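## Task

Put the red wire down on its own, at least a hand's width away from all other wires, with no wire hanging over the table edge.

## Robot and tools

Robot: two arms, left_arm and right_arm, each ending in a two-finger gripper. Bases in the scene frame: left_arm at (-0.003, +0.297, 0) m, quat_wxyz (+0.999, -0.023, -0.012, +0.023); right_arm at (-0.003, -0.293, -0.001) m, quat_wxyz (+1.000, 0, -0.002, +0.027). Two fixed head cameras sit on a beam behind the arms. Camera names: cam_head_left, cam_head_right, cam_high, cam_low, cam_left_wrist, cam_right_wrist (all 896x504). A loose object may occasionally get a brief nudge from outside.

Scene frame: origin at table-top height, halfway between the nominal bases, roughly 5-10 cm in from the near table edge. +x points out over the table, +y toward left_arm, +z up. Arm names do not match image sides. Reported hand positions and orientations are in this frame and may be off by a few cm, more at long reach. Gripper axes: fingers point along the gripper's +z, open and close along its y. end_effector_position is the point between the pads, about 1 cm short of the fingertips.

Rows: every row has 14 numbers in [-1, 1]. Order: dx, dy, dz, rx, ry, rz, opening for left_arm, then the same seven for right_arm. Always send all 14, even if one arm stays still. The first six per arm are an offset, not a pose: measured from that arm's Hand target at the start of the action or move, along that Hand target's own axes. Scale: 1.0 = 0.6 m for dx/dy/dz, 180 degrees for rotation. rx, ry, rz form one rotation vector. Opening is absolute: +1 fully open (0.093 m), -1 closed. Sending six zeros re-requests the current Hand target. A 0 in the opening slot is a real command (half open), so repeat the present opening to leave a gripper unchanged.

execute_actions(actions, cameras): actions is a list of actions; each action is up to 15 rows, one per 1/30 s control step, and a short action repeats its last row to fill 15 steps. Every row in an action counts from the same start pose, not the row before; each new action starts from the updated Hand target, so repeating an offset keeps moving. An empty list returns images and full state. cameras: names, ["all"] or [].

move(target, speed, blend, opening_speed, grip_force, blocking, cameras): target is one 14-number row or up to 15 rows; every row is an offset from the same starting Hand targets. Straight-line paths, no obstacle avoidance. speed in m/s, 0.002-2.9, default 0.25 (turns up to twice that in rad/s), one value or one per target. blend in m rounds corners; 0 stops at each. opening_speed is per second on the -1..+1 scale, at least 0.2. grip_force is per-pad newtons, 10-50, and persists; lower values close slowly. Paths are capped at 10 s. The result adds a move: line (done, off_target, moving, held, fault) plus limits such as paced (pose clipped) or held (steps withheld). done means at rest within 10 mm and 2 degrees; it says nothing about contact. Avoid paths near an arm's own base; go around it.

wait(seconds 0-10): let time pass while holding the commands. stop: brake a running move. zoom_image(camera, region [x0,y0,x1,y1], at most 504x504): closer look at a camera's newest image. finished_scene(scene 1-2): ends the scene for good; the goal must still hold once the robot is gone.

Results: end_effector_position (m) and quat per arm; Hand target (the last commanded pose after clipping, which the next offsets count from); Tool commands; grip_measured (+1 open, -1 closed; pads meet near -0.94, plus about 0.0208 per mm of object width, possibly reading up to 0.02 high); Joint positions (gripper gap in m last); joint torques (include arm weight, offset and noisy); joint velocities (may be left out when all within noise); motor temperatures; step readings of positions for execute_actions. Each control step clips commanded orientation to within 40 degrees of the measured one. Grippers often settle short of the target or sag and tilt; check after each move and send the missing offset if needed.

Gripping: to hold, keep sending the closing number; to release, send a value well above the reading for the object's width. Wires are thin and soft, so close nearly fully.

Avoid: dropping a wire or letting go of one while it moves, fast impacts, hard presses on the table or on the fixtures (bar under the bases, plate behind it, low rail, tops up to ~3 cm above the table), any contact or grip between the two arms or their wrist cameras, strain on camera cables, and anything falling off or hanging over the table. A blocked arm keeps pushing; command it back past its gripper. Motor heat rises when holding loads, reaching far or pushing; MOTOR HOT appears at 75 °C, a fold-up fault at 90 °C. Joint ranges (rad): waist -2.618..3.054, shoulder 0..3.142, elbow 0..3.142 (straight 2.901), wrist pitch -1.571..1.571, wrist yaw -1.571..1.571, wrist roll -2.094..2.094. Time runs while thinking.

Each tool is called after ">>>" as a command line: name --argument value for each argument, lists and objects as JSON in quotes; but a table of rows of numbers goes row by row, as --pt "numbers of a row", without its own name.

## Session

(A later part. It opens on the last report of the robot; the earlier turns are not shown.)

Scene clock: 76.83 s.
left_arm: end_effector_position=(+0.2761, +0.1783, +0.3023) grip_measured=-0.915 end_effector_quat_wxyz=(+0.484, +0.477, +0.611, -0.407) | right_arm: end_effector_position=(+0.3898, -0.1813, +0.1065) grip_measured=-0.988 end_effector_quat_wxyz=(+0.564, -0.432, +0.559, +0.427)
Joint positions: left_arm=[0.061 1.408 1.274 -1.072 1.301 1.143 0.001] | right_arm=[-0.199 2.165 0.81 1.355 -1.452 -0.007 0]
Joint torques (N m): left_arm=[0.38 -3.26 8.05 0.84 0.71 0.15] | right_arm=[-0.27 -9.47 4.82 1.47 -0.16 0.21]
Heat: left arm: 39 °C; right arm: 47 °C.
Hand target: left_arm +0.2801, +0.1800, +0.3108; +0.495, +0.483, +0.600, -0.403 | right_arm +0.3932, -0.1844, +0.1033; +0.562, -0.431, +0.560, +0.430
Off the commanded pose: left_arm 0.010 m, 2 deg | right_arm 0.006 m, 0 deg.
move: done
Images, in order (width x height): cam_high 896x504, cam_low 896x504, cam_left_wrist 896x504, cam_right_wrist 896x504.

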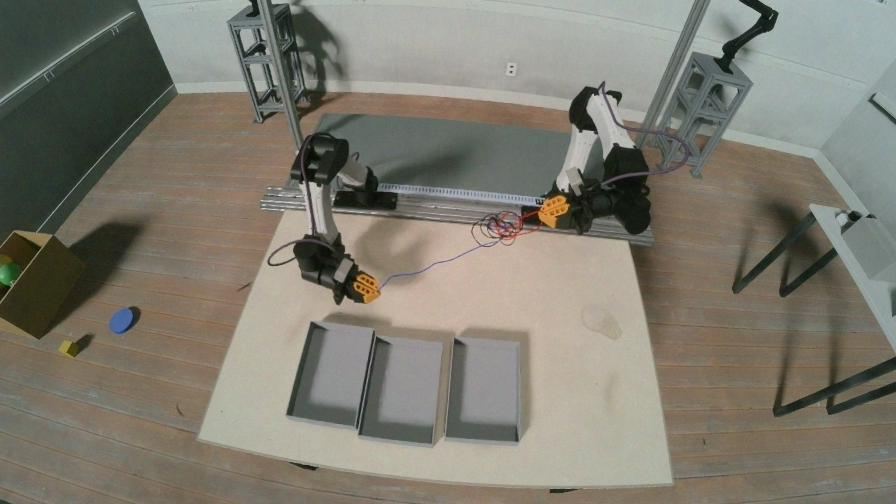

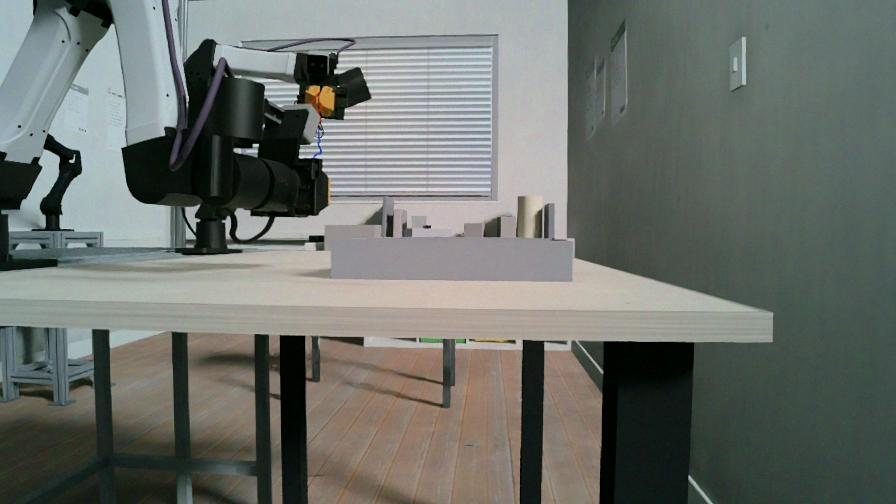

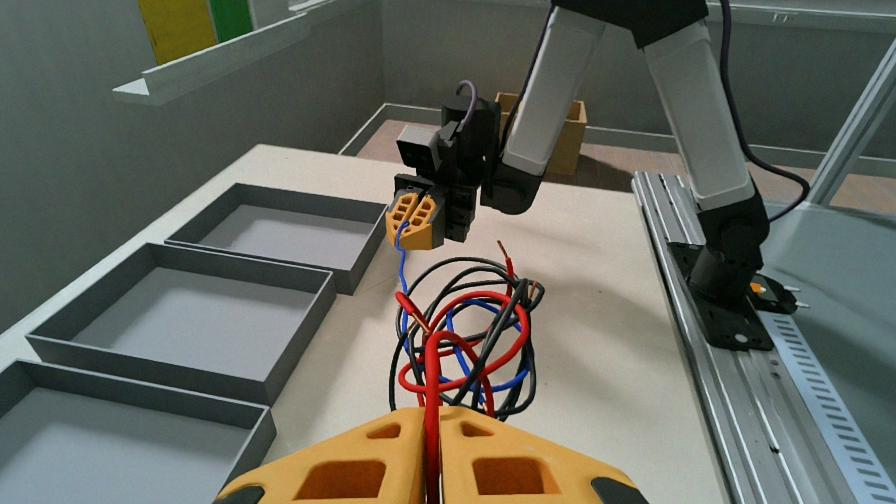

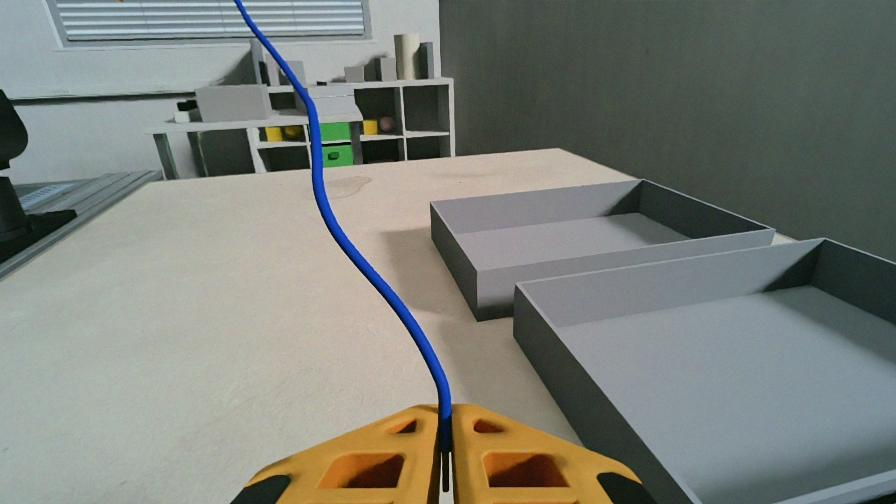

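>>> move --target '[0,0,0,0,0,0,-0.921875,-0.02,0.017,-0.263,0.167,0,0,-1]' --speed 0.1 --cameras '["cam_right_wrist","cam_high","cam_left_wrist","cam_low"]'

>>> zoom_image --camera "cam_high" --region '[380, 190, 560, 320]'

>>> zoom_image --camera "cam_left_wrist" --region '[350, 200, 650, 504]'

Scene clock: 85.00 s.
left_arm: end_effector_position=(+0.2760, +0.1783, +0.3023) grip_measured=-0.915 end_effector_quat_wxyz=(+0.484, +0.476, +0.611, -0.407) | right_arm: end_effector_position=(+0.3409, -0.3280, +0.1087) grip_measured=-0.988 end_effector_quat_wxyz=(+0.643, -0.277, +0.652, +0.292)
Joint positions: left_arm=[0.061 1.408 1.274 -1.073 1.301 1.143 0.001] | right_arm=[-0.658 2.009 0.496 1.478 -1.434 -0.007 0]
Joint torques (N m): left_arm=[0.43 -3.37 7.91 0.91 0.72 0.14] | right_arm=[-0.95 -11.21 1.78 1.66 0.23 0.22]
Heat: left arm: 40 °C; right arm: 48 °C.
Hand target: left_arm +0.2799, +0.1799, +0.3107; +0.496, +0.482, +0.600, -0.402 | right_arm +0.3426, -0.3342, +0.1151; +0.654, -0.271, +0.652, +0.270
Off the commanded pose: left_arm 0.010 m, 2 deg | right_arm 0.009 m, 3 deg.
move: off_target (right_arm)
Images, in order (width x height): cam_high 896x504, cam_low 896x504, cam_left_wrist 896x504, cam_right_wrist 896x504.

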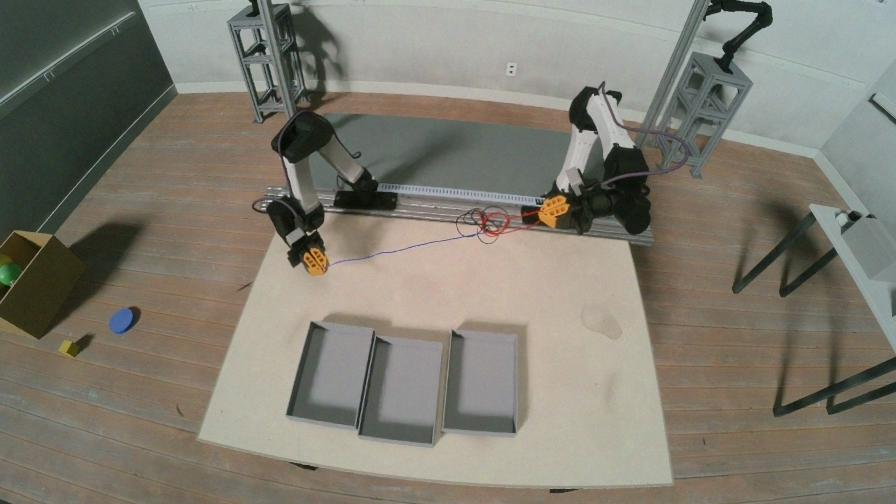

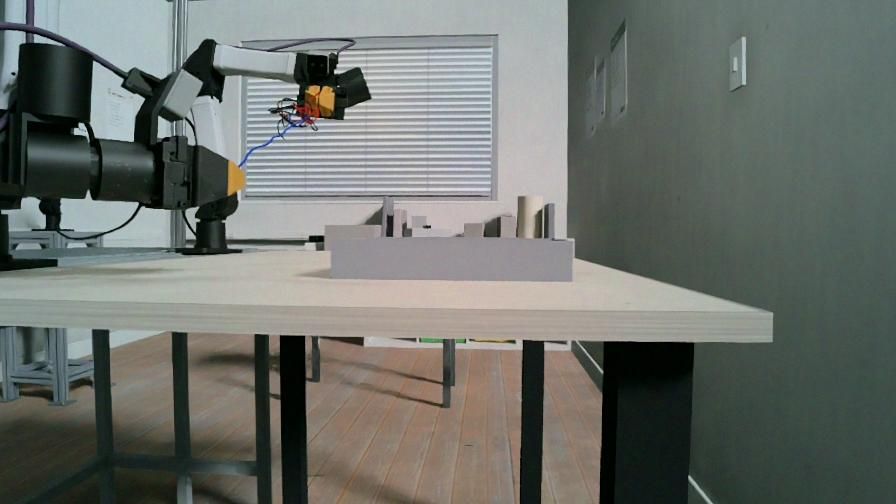

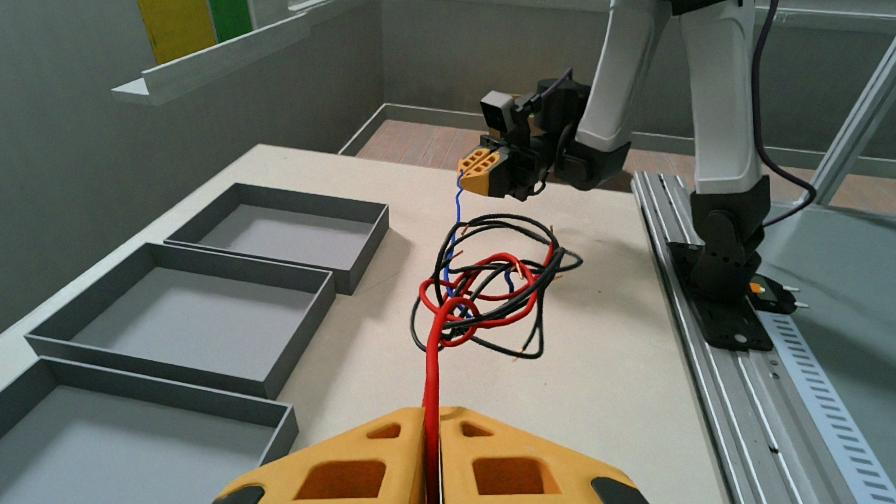

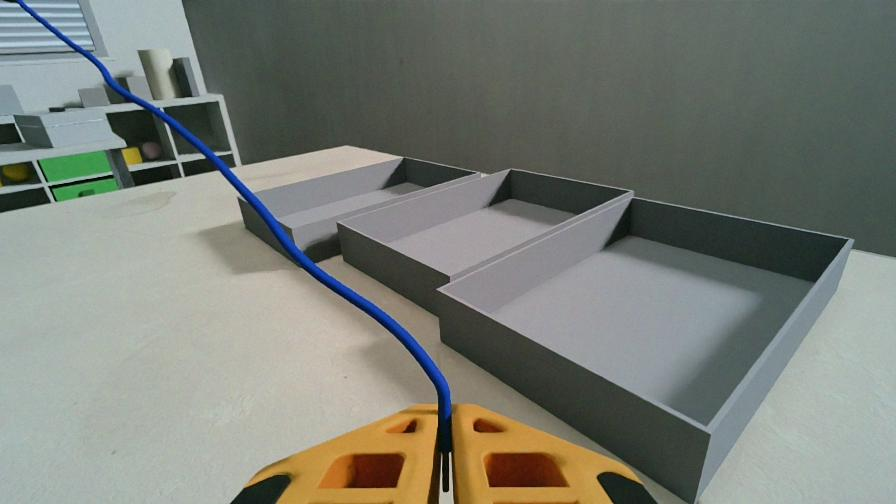

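Scaled by 2.800 from the camera's 896x504 image, which has a finer 1280x720 frame.

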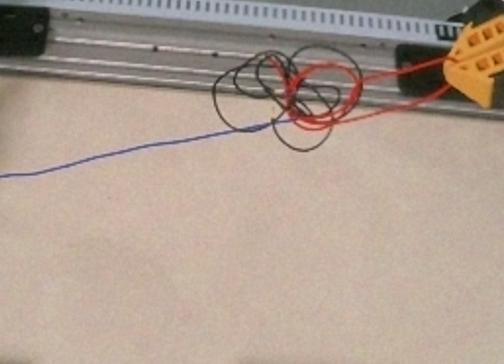

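Scaled by 1.658 from the camera's 896x504 image, which has a finer 1280x720 frame.

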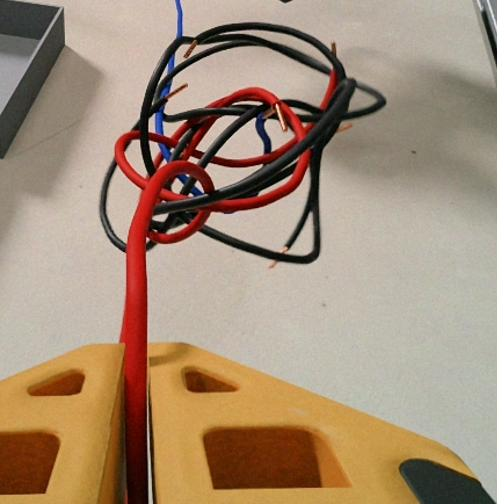

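>>> move --target '[-0.017,0.122,-0.185,-0.167,0,0,-0.921875,0.0,0.0,0,0,0,0,-1]' --speed 0.1 --cameras '["cam_high","cam_left_wrist","cam_head_right"]'

>>> zoom_image --camera "cam_high" --region '[420, 180, 600, 310]'

>>> zoom_image --camera "cam_left_wrist" --region '[350, 200, 650, 504]'

Scene clock: 95.53 s.
left_arm: end_effector_position=(+0.3245, +0.2850, +0.3280) grip_measured=-0.915 end_effector_quat_wxyz=(+0.574, +0.334, +0.690, -0.289) | right_arm: end_effector_position=(+0.3364, -0.3226, +0.1113) grip_measured=-0.988 end_effector_quat_wxyz=(+0.639, -0.293, +0.644, +0.302)
Joint positions: left_arm=[0.367 1.318 1.231 -0.675 1.241 0.728 0.001] | right_arm=[-0.654 2.001 0.496 1.481 -1.47 -0.007 0]
Joint torques (N m): left_arm=[2.56 -6.15 6.46 2.38 0.05 -0.08] | right_arm=[-1.55 -10.67 1.69 1.59 0.56 0.14]
Heat: left arm: 40 °C; right arm: 48 °C.
Hand target: left_arm +0.3289, +0.3002, +0.3409; +0.604, +0.337, +0.684, -0.233 | right_arm +0.3426, -0.3342, +0.1151; +0.654, -0.271, +0.652, +0.270
Off the commanded pose: left_arm 0.020 m, 7 deg | right_arm 0.014 m, 5 deg.
move: off_target (left_arm, right_arm)
Images, in order (width x height): cam_head_right 896x504, cam_high 896x504, cam_left_wrist 896x504.

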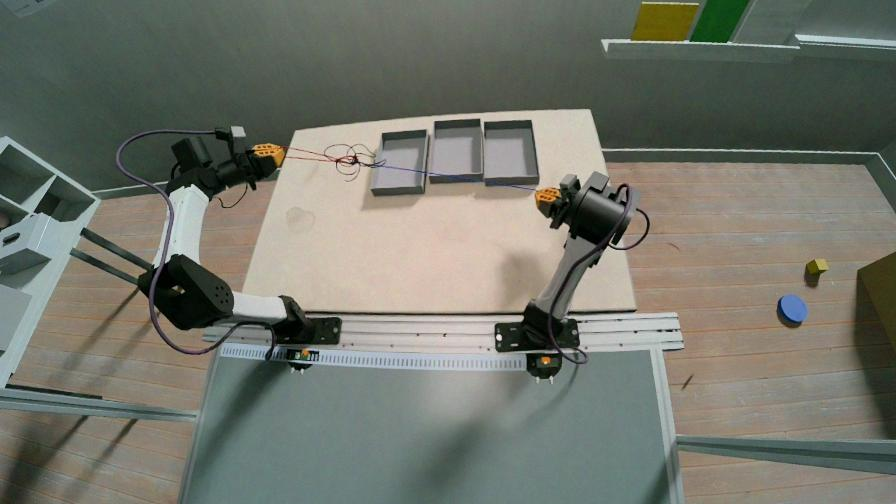

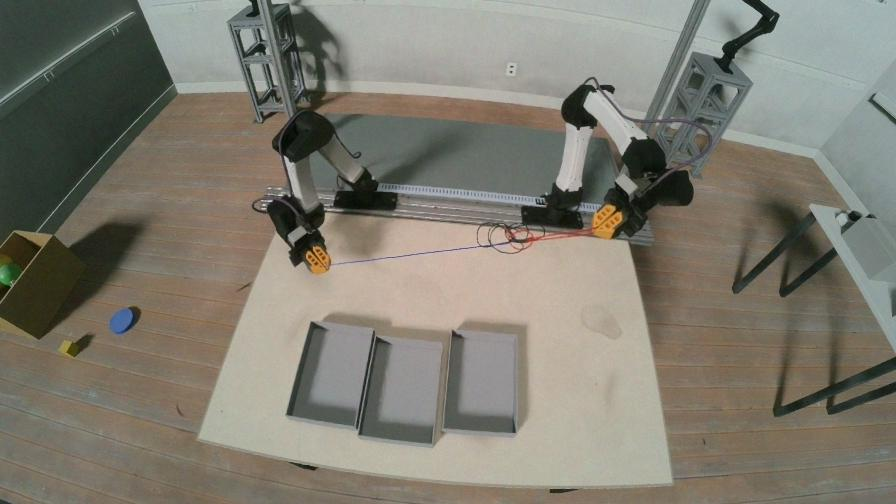

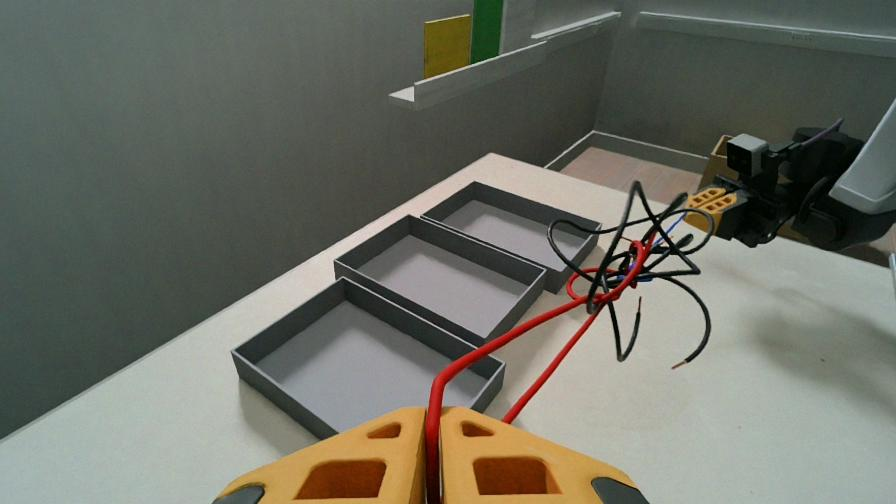

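Scaled by 2.800 from the camera's 896x504 image, which has a finer 1280x720 frame.

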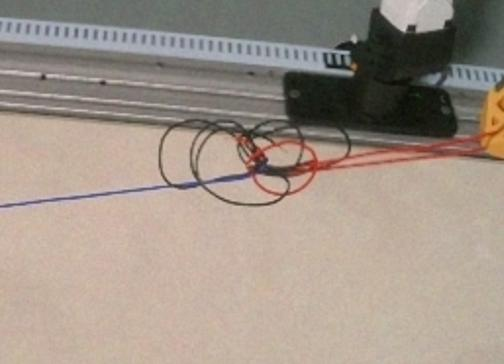

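Scaled by 1.658 from the camera's 896x504 image, which has a finer 1280x720 frame.

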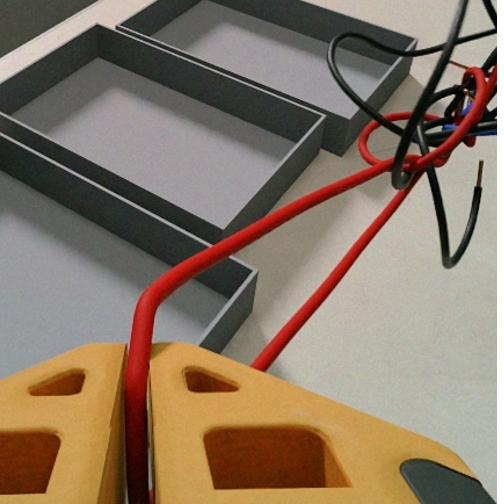

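>>> move --target '[0,0,0,0,0,0,-0.921875,0,0.04,0.07,0,0,0,-1]' --speed 0.1 --cameras '["cam_high","cam_left_wrist","cam_head_right","cam_right_wrist","cam_low"]'

>>> zoom_image --camera "cam_left_wrist" --region '[520, 160, 740, 380]'

>>> zoom_image --camera "cam_low" --region '[230, 60, 350, 200]'

>>> zoom_image --camera "cam_head_right" --region '[280, 110, 440, 230]'

>>> zoom_image --camera "cam_high" --region '[460, 200, 640, 290]'

Scene clock: 103.20 s.
left_arm: end_effector_position=(+0.3314, +0.2985, +0.3338) grip_measured=-0.915 end_effector_quat_wxyz=(+0.592, +0.333, +0.690, -0.251) | right_arm: end_effector_position=(+0.3540, -0.2870, +0.1063) grip_measured=-0.988 end_effector_quat_wxyz=(+0.639, -0.267, +0.660, +0.290)
Joint positions: left_arm=[0.392 1.31 1.231 -0.603 1.211 0.711 0.001] | right_arm=[-0.502 1.983 0.445 1.485 -1.258 -0.007 0]
Joint torques (N m): left_arm=[0.42 -5.82 5.48 1.97 0.3 -0.11] | right_arm=[0.96 -10.43 1.87 2.1 0.15 0.17]
Heat: left arm: 39 °C; right arm: 49 °C.
Hand target: left_arm +0.3289, +0.3002, +0.3409; +0.604, +0.337, +0.684, -0.233 | right_arm +0.3554, -0.2876, +0.1152; +0.654, -0.271, +0.652, +0.270
Off the commanded pose: left_arm 0.008 m, 3 deg | right_arm 0.009 m, 3 deg.
move: off_target (left_arm, right_arm)
Images, in order (width x height): cam_head_right 896x504, cam_high 896x504, cam_low 896x504, cam_left_wrist 896x504, cam_right_wrist 896x504.

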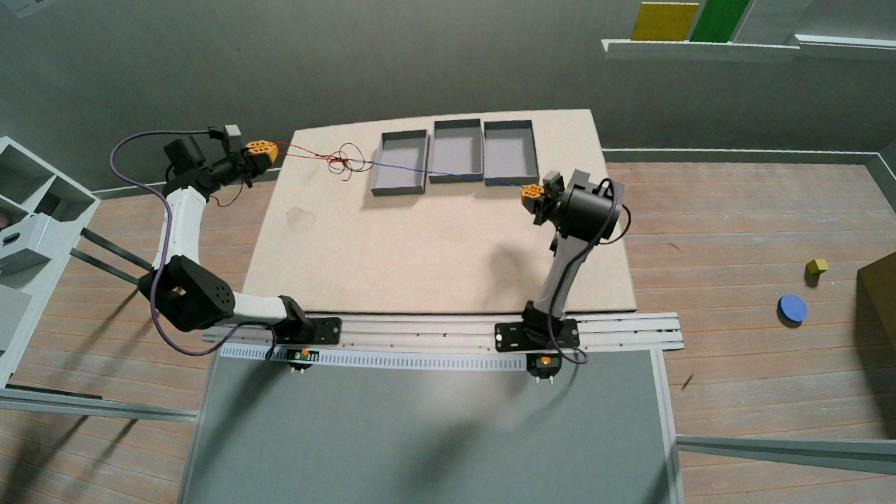

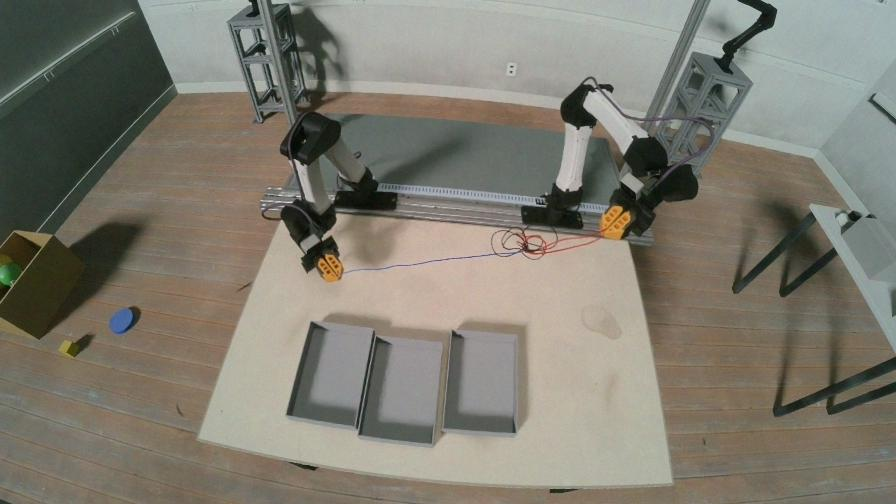

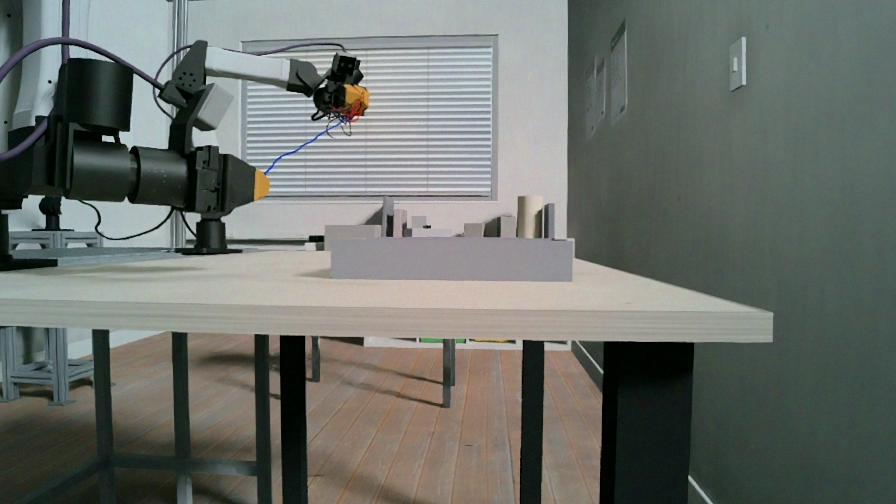

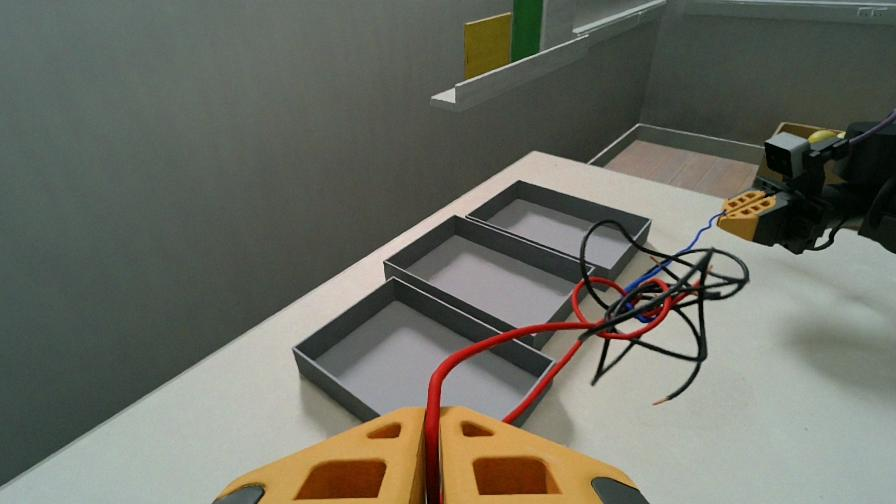

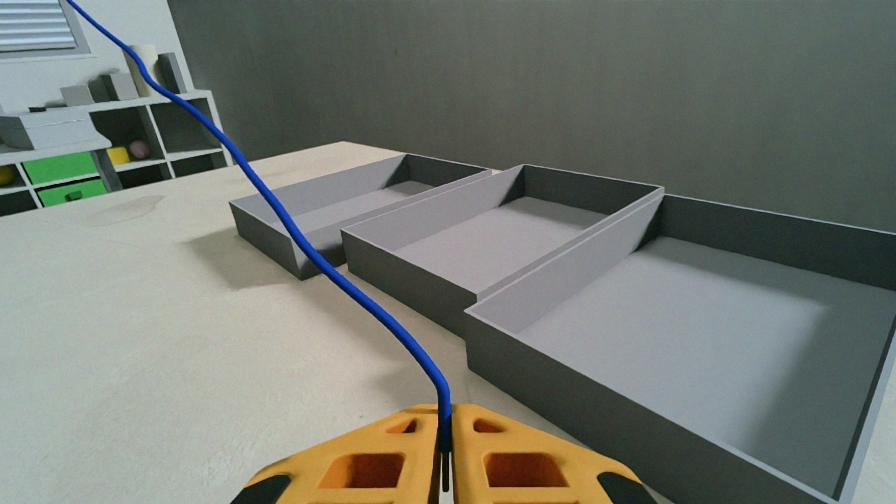

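Scaled by 2.291 from the camera's 896x504 image, which has a finer 1280x720 frame.

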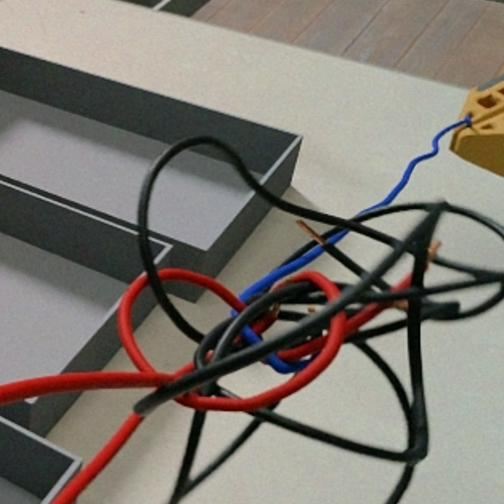

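Scaled by 3.600 from the camera's 896x504 image, which has a finer 1280x720 frame.

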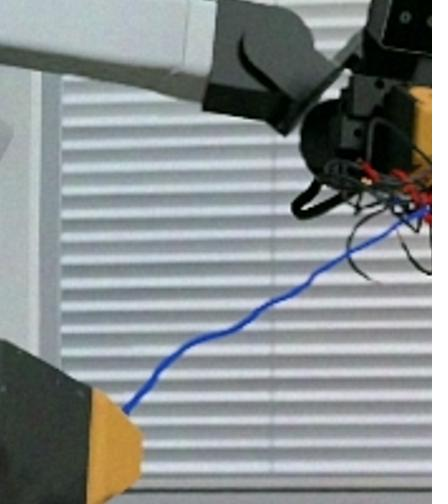

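Scaled by 3.150 from the camera's 896x504 image, which has a finer 1280x720 frame.

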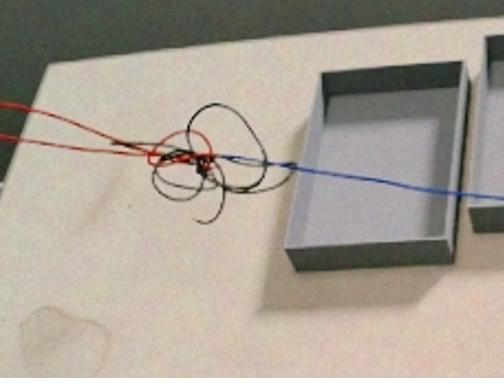

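Scaled by 2.800 from the camera's 896x504 image, which has a finer 1280x720 frame.

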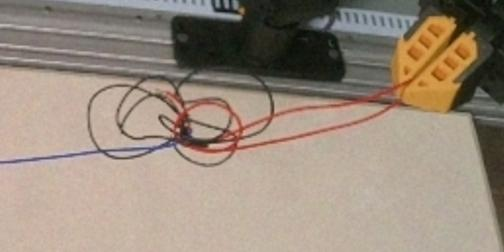

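>>> move --pt "0 0 0 0 0 0 -0.921875 0 0.1 0.2 0 0 0 -1" --pt "0 0 0 0 0 0 -0.921875 0 -0.08 -0.1 0 0 0 -1" --pt "0 0 0 0 0 0 -0.921875 0 0.1 0.2 0 0 0 -1" --pt "0 0 0 0 0 0 -0.921875 0 -0.04 -0.05 0 0 0 -1" --speed 0.15 --cameras '["cam_high","cam_left_wrist"]'

>>> zoom_image --camera "cam_left_wrist" --region '[520, 160, 740, 380]'

>>> zoom_image --camera "cam_high" --region '[460, 200, 640, 290]'

Scene clock: 117.93 s.
left_arm: end_effector_position=(+0.3322, +0.2993, +0.3308) grip_measured=-0.915 end_effector_quat_wxyz=(+0.591, +0.331, +0.692, -0.250) | right_arm: end_effector_position=(+0.3491, -0.3233, +0.1093) grip_measured=-0.988 end_effector_quat_wxyz=(+0.649, -0.261, +0.659, +0.277)
Joint positions: left_arm=[0.392 1.31 1.222 -0.595 1.206 0.709 0.001] | right_arm=[-0.623 1.996 0.48 1.481 -1.35 -0.005 0]
Joint torques (N m): left_arm=[0.32 -5.87 6.06 1.89 0.32 -0.12] | right_arm=[-0.4 -9.42 4.01 1.7 -0.17 0.15]
Motor temperatures (°C): left_arm=[26 35 38 36 28 25 26] | right_arm=[27 50 33 36 27 24 30]
Heat: left arm: 38 °C; right arm: 50 °C.
Hand target: left_arm +0.3289, +0.3002, +0.3408; +0.604, +0.337, +0.684, -0.233 | right_arm +0.3511, -0.3257, +0.1151; +0.654, -0.271, +0.652, +0.270
Off the commanded pose: left_arm 0.011 m, 3 deg | right_arm 0.007 m, 2 deg.
move: off_target (left_arm)
Images, in order (width x height): cam_high 896x504, cam_left_wrist 896x504.

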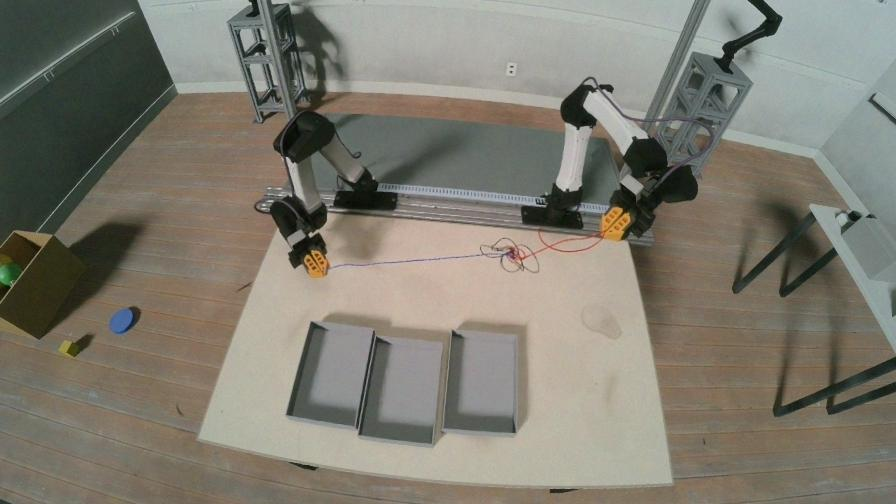

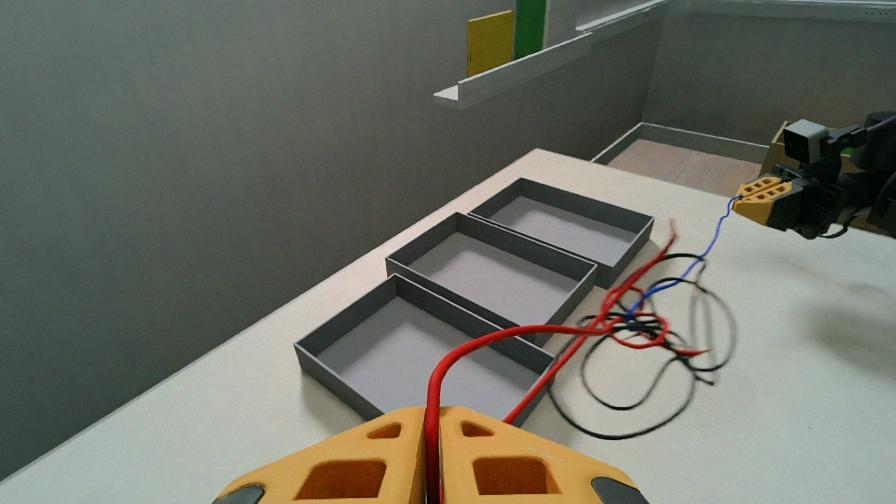

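Scaled by 2.291 from the camera's 896x504 image, which has a finer 1280x720 frame.

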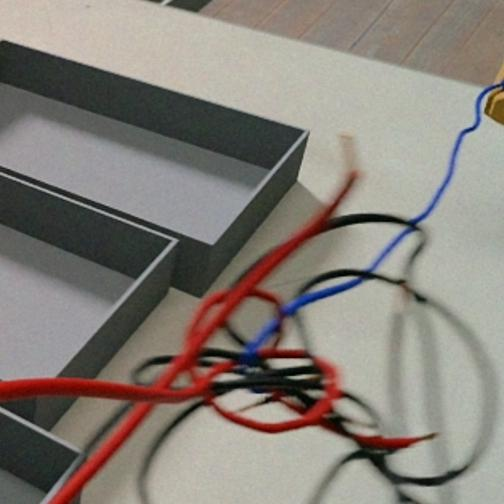

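Scaled by 2.800 from the camera's 896x504 image, which has a finer 1280x720 frame.

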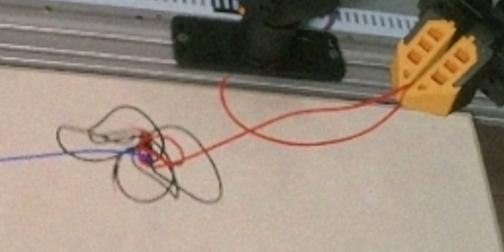

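>>> move --pt "0 0 0 0 0 0 -0.921875 0 0.1 0.2 0 0 0 -1" --pt "0 0 0 0 0 0 -0.921875 0 -0.06 -0.1 0 0 0 -1" --pt "0 0 0 0 0 0 -0.921875 0 0.1 0.2 0 0 0 -1" --pt "0 0 0 0 0 0 -0.921875 0 -0.06 -0.1 0 0 0 -1" --speed 0.2 --cameras '["cam_high","cam_left_wrist"]'

>>> zoom_image --camera "cam_left_wrist" --region '[520, 160, 740, 380]'

>>> zoom_image --camera "cam_high" --region '[460, 200, 640, 290]'

Scene clock: 127.90 s.
left_arm: end_effector_position=(+0.3311, +0.2967, +0.3311) grip_measured=-0.915 end_effector_quat_wxyz=(+0.590, +0.332, +0.690, -0.256) | right_arm: end_effector_position=(+0.3326, -0.3820, +0.1183) grip_measured=-0.988 end_effector_quat_wxyz=(+0.656, -0.284, +0.646, +0.267)
Joint positions: left_arm=[0.388 1.31 1.222 -0.6 1.213 0.709 0.001] | right_arm=[-0.819 2.032 0.593 1.475 -1.566 0.01 0]
Joint torques (N m): left_arm=[0.68 -5.96 6.09 1.93 0.27 -0.11] | right_arm=[-2.1 -7.68 4.71 1.27 0.01 0.25]
Heat: left arm: 38 °C; right arm: 50 °C.
Hand target: left_arm +0.3289, +0.3002, +0.3408; +0.604, +0.337, +0.684, -0.233 | right_arm +0.3341, -0.3936, +0.1150; +0.654, -0.271, +0.652, +0.270
Off the commanded pose: left_arm 0.011 m, 3 deg | right_arm 0.012 m, 2 deg.
joint sent to its limit (right arm) — joint 5 (wrist yaw), lower limit. The joint targets still meet the commanded pose.
move: off_target (left_arm, right_arm)
Images, in order (width x height): cam_high 896x504, cam_left_wrist 896x504.

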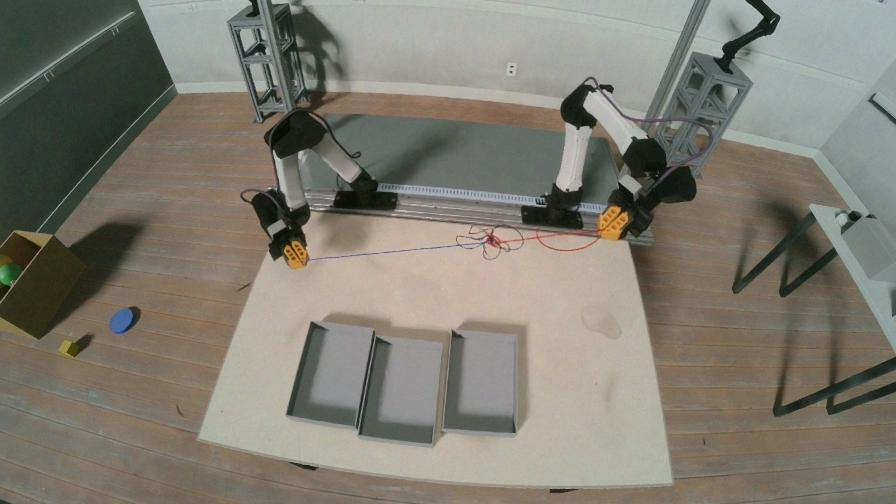

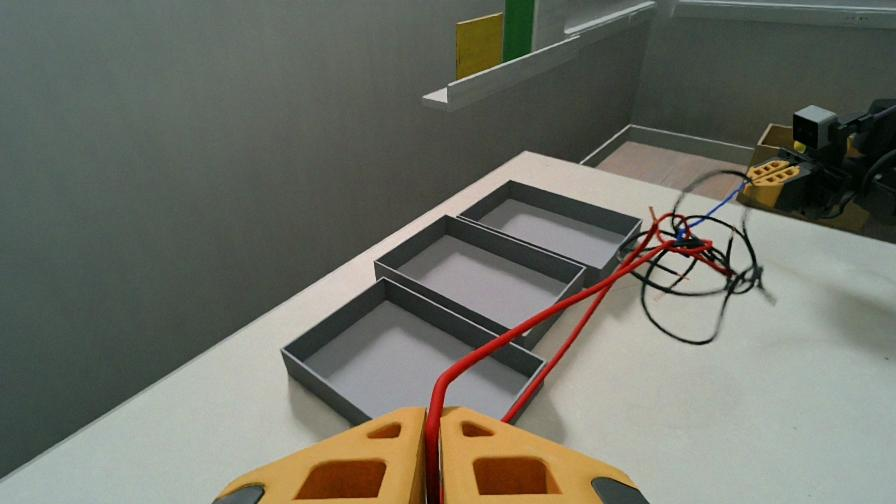

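Scaled by 2.291 from the camera's 896x504 image, which has a finer 1280x720 frame.

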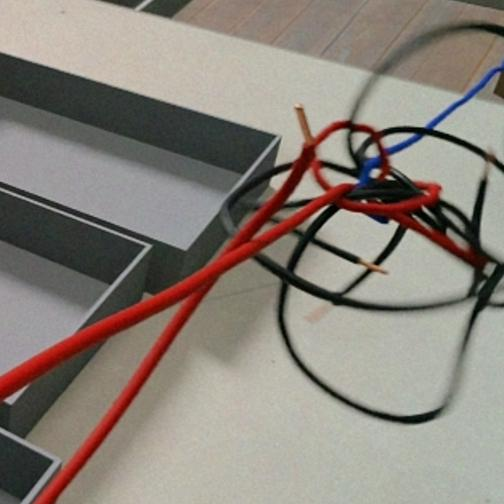

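Scaled by 2.800 from the camera's 896x504 image, which has a finer 1280x720 frame.

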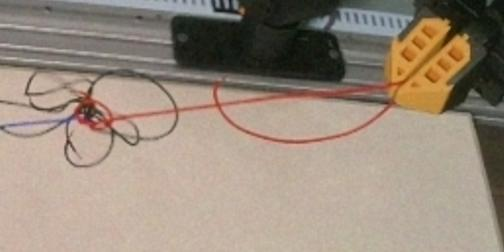

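>>> move --pt "0 0 0 0 0 0 -0.921875 0 0.05 0.25 0 0 0 -1" --pt "-0.08 0 -0.03 0 0 0 -0.921875 0.05 -0.02 0.0 0 0 0 -1" --pt "0 0 0 0 0 0 -0.921875 0 0.05 0.25 0 0 0 -1" --pt "-0.08 0 -0.03 0 0 0 -0.921875 0.05 -0.02 0.0 0 0 0 -1" --pt "0 0 0 0 0 0 -0.921875 0 0.1 0.15 0 0 0 -1" --speed 0.3 --cameras '["cam_high","cam_left_wrist"]'

>>> zoom_image --camera "cam_left_wrist" --region '[520, 160, 740, 380]'

>>> zoom_image --camera "cam_high" --region '[460, 200, 640, 290]'

Scene clock: 139.83 s.
left_arm: end_effector_position=(+0.3325, +0.3052, +0.3321) grip_measured=-0.915 end_effector_quat_wxyz=(+0.594, +0.326, +0.694, -0.243) | right_arm: end_effector_position=(+0.3556, -0.2888, +0.1083) grip_measured=-0.988 end_effector_quat_wxyz=(+0.644, -0.267, +0.659, +0.282)
Joint positions: left_arm=[0.409 1.31 1.227 -0.597 1.205 0.711 0.001] | right_arm=[-0.503 1.977 0.446 1.484 -1.248 -0.014 0]
Joint torques (N m): left_arm=[-1.07 -5.87 5.64 1.88 0.35 -0.12] | right_arm=[1.16 -9.92 2.03 2.08 0.05 0.24]
Heat: left arm: 38 °C; right arm: 50 °C.
Hand target: left_arm +0.3289, +0.3001, +0.3408; +0.604, +0.337, +0.684, -0.233 | right_arm +0.3554, -0.2875, +0.1152; +0.654, -0.271, +0.652, +0.270
Off the commanded pose: left_arm 0.011 m, 2 deg | right_arm 0.007 m, 2 deg.
move: off_target (left_arm)
Images, in order (width x height): cam_high 896x504, cam_left_wrist 896x504.

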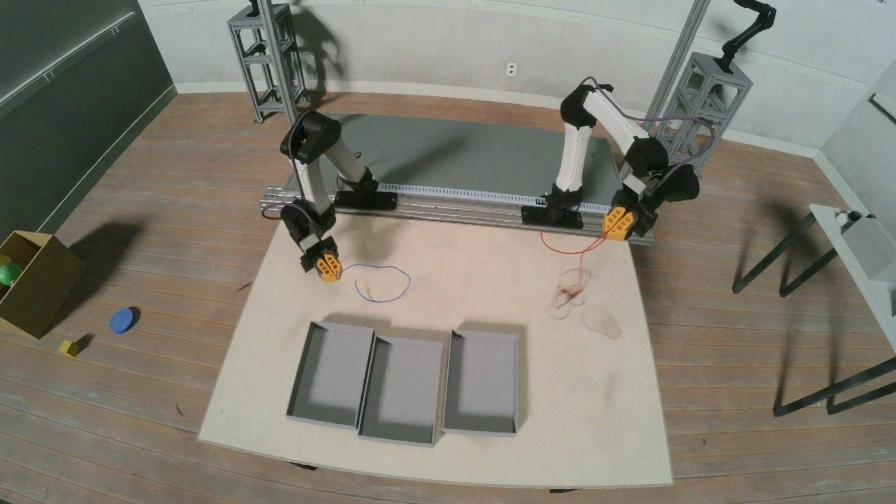

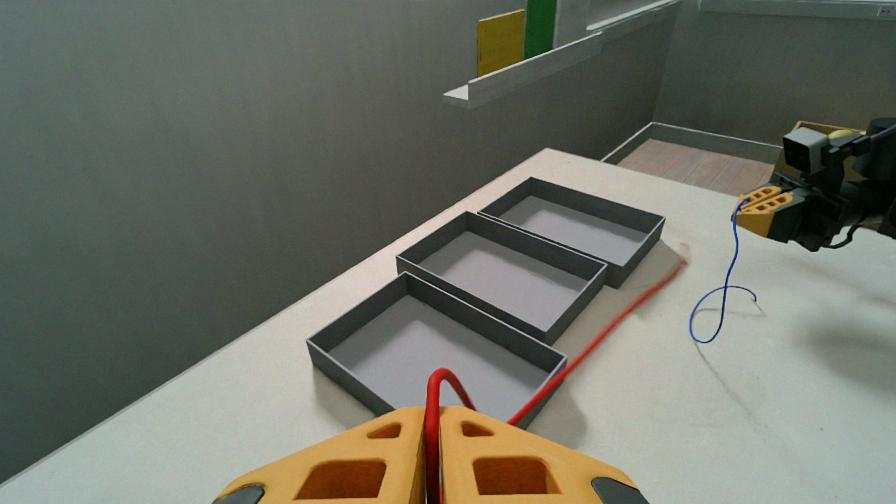

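Scaled by 2.291 from the camera's 896x504 image, which has a finer 1280x720 frame.

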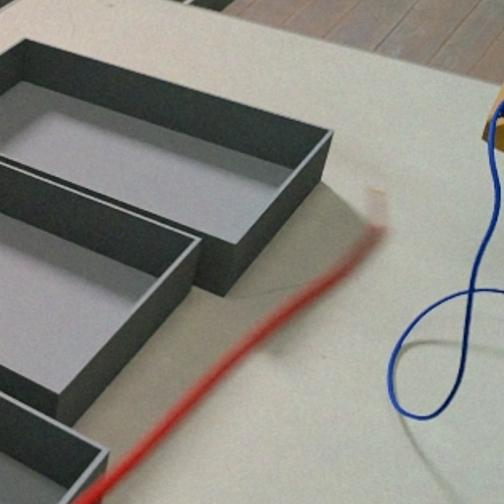

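Scaled by 2.800 from the camera's 896x504 image, which has a finer 1280x720 frame.

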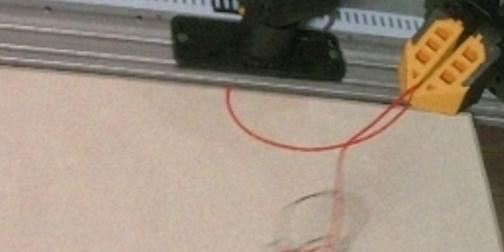

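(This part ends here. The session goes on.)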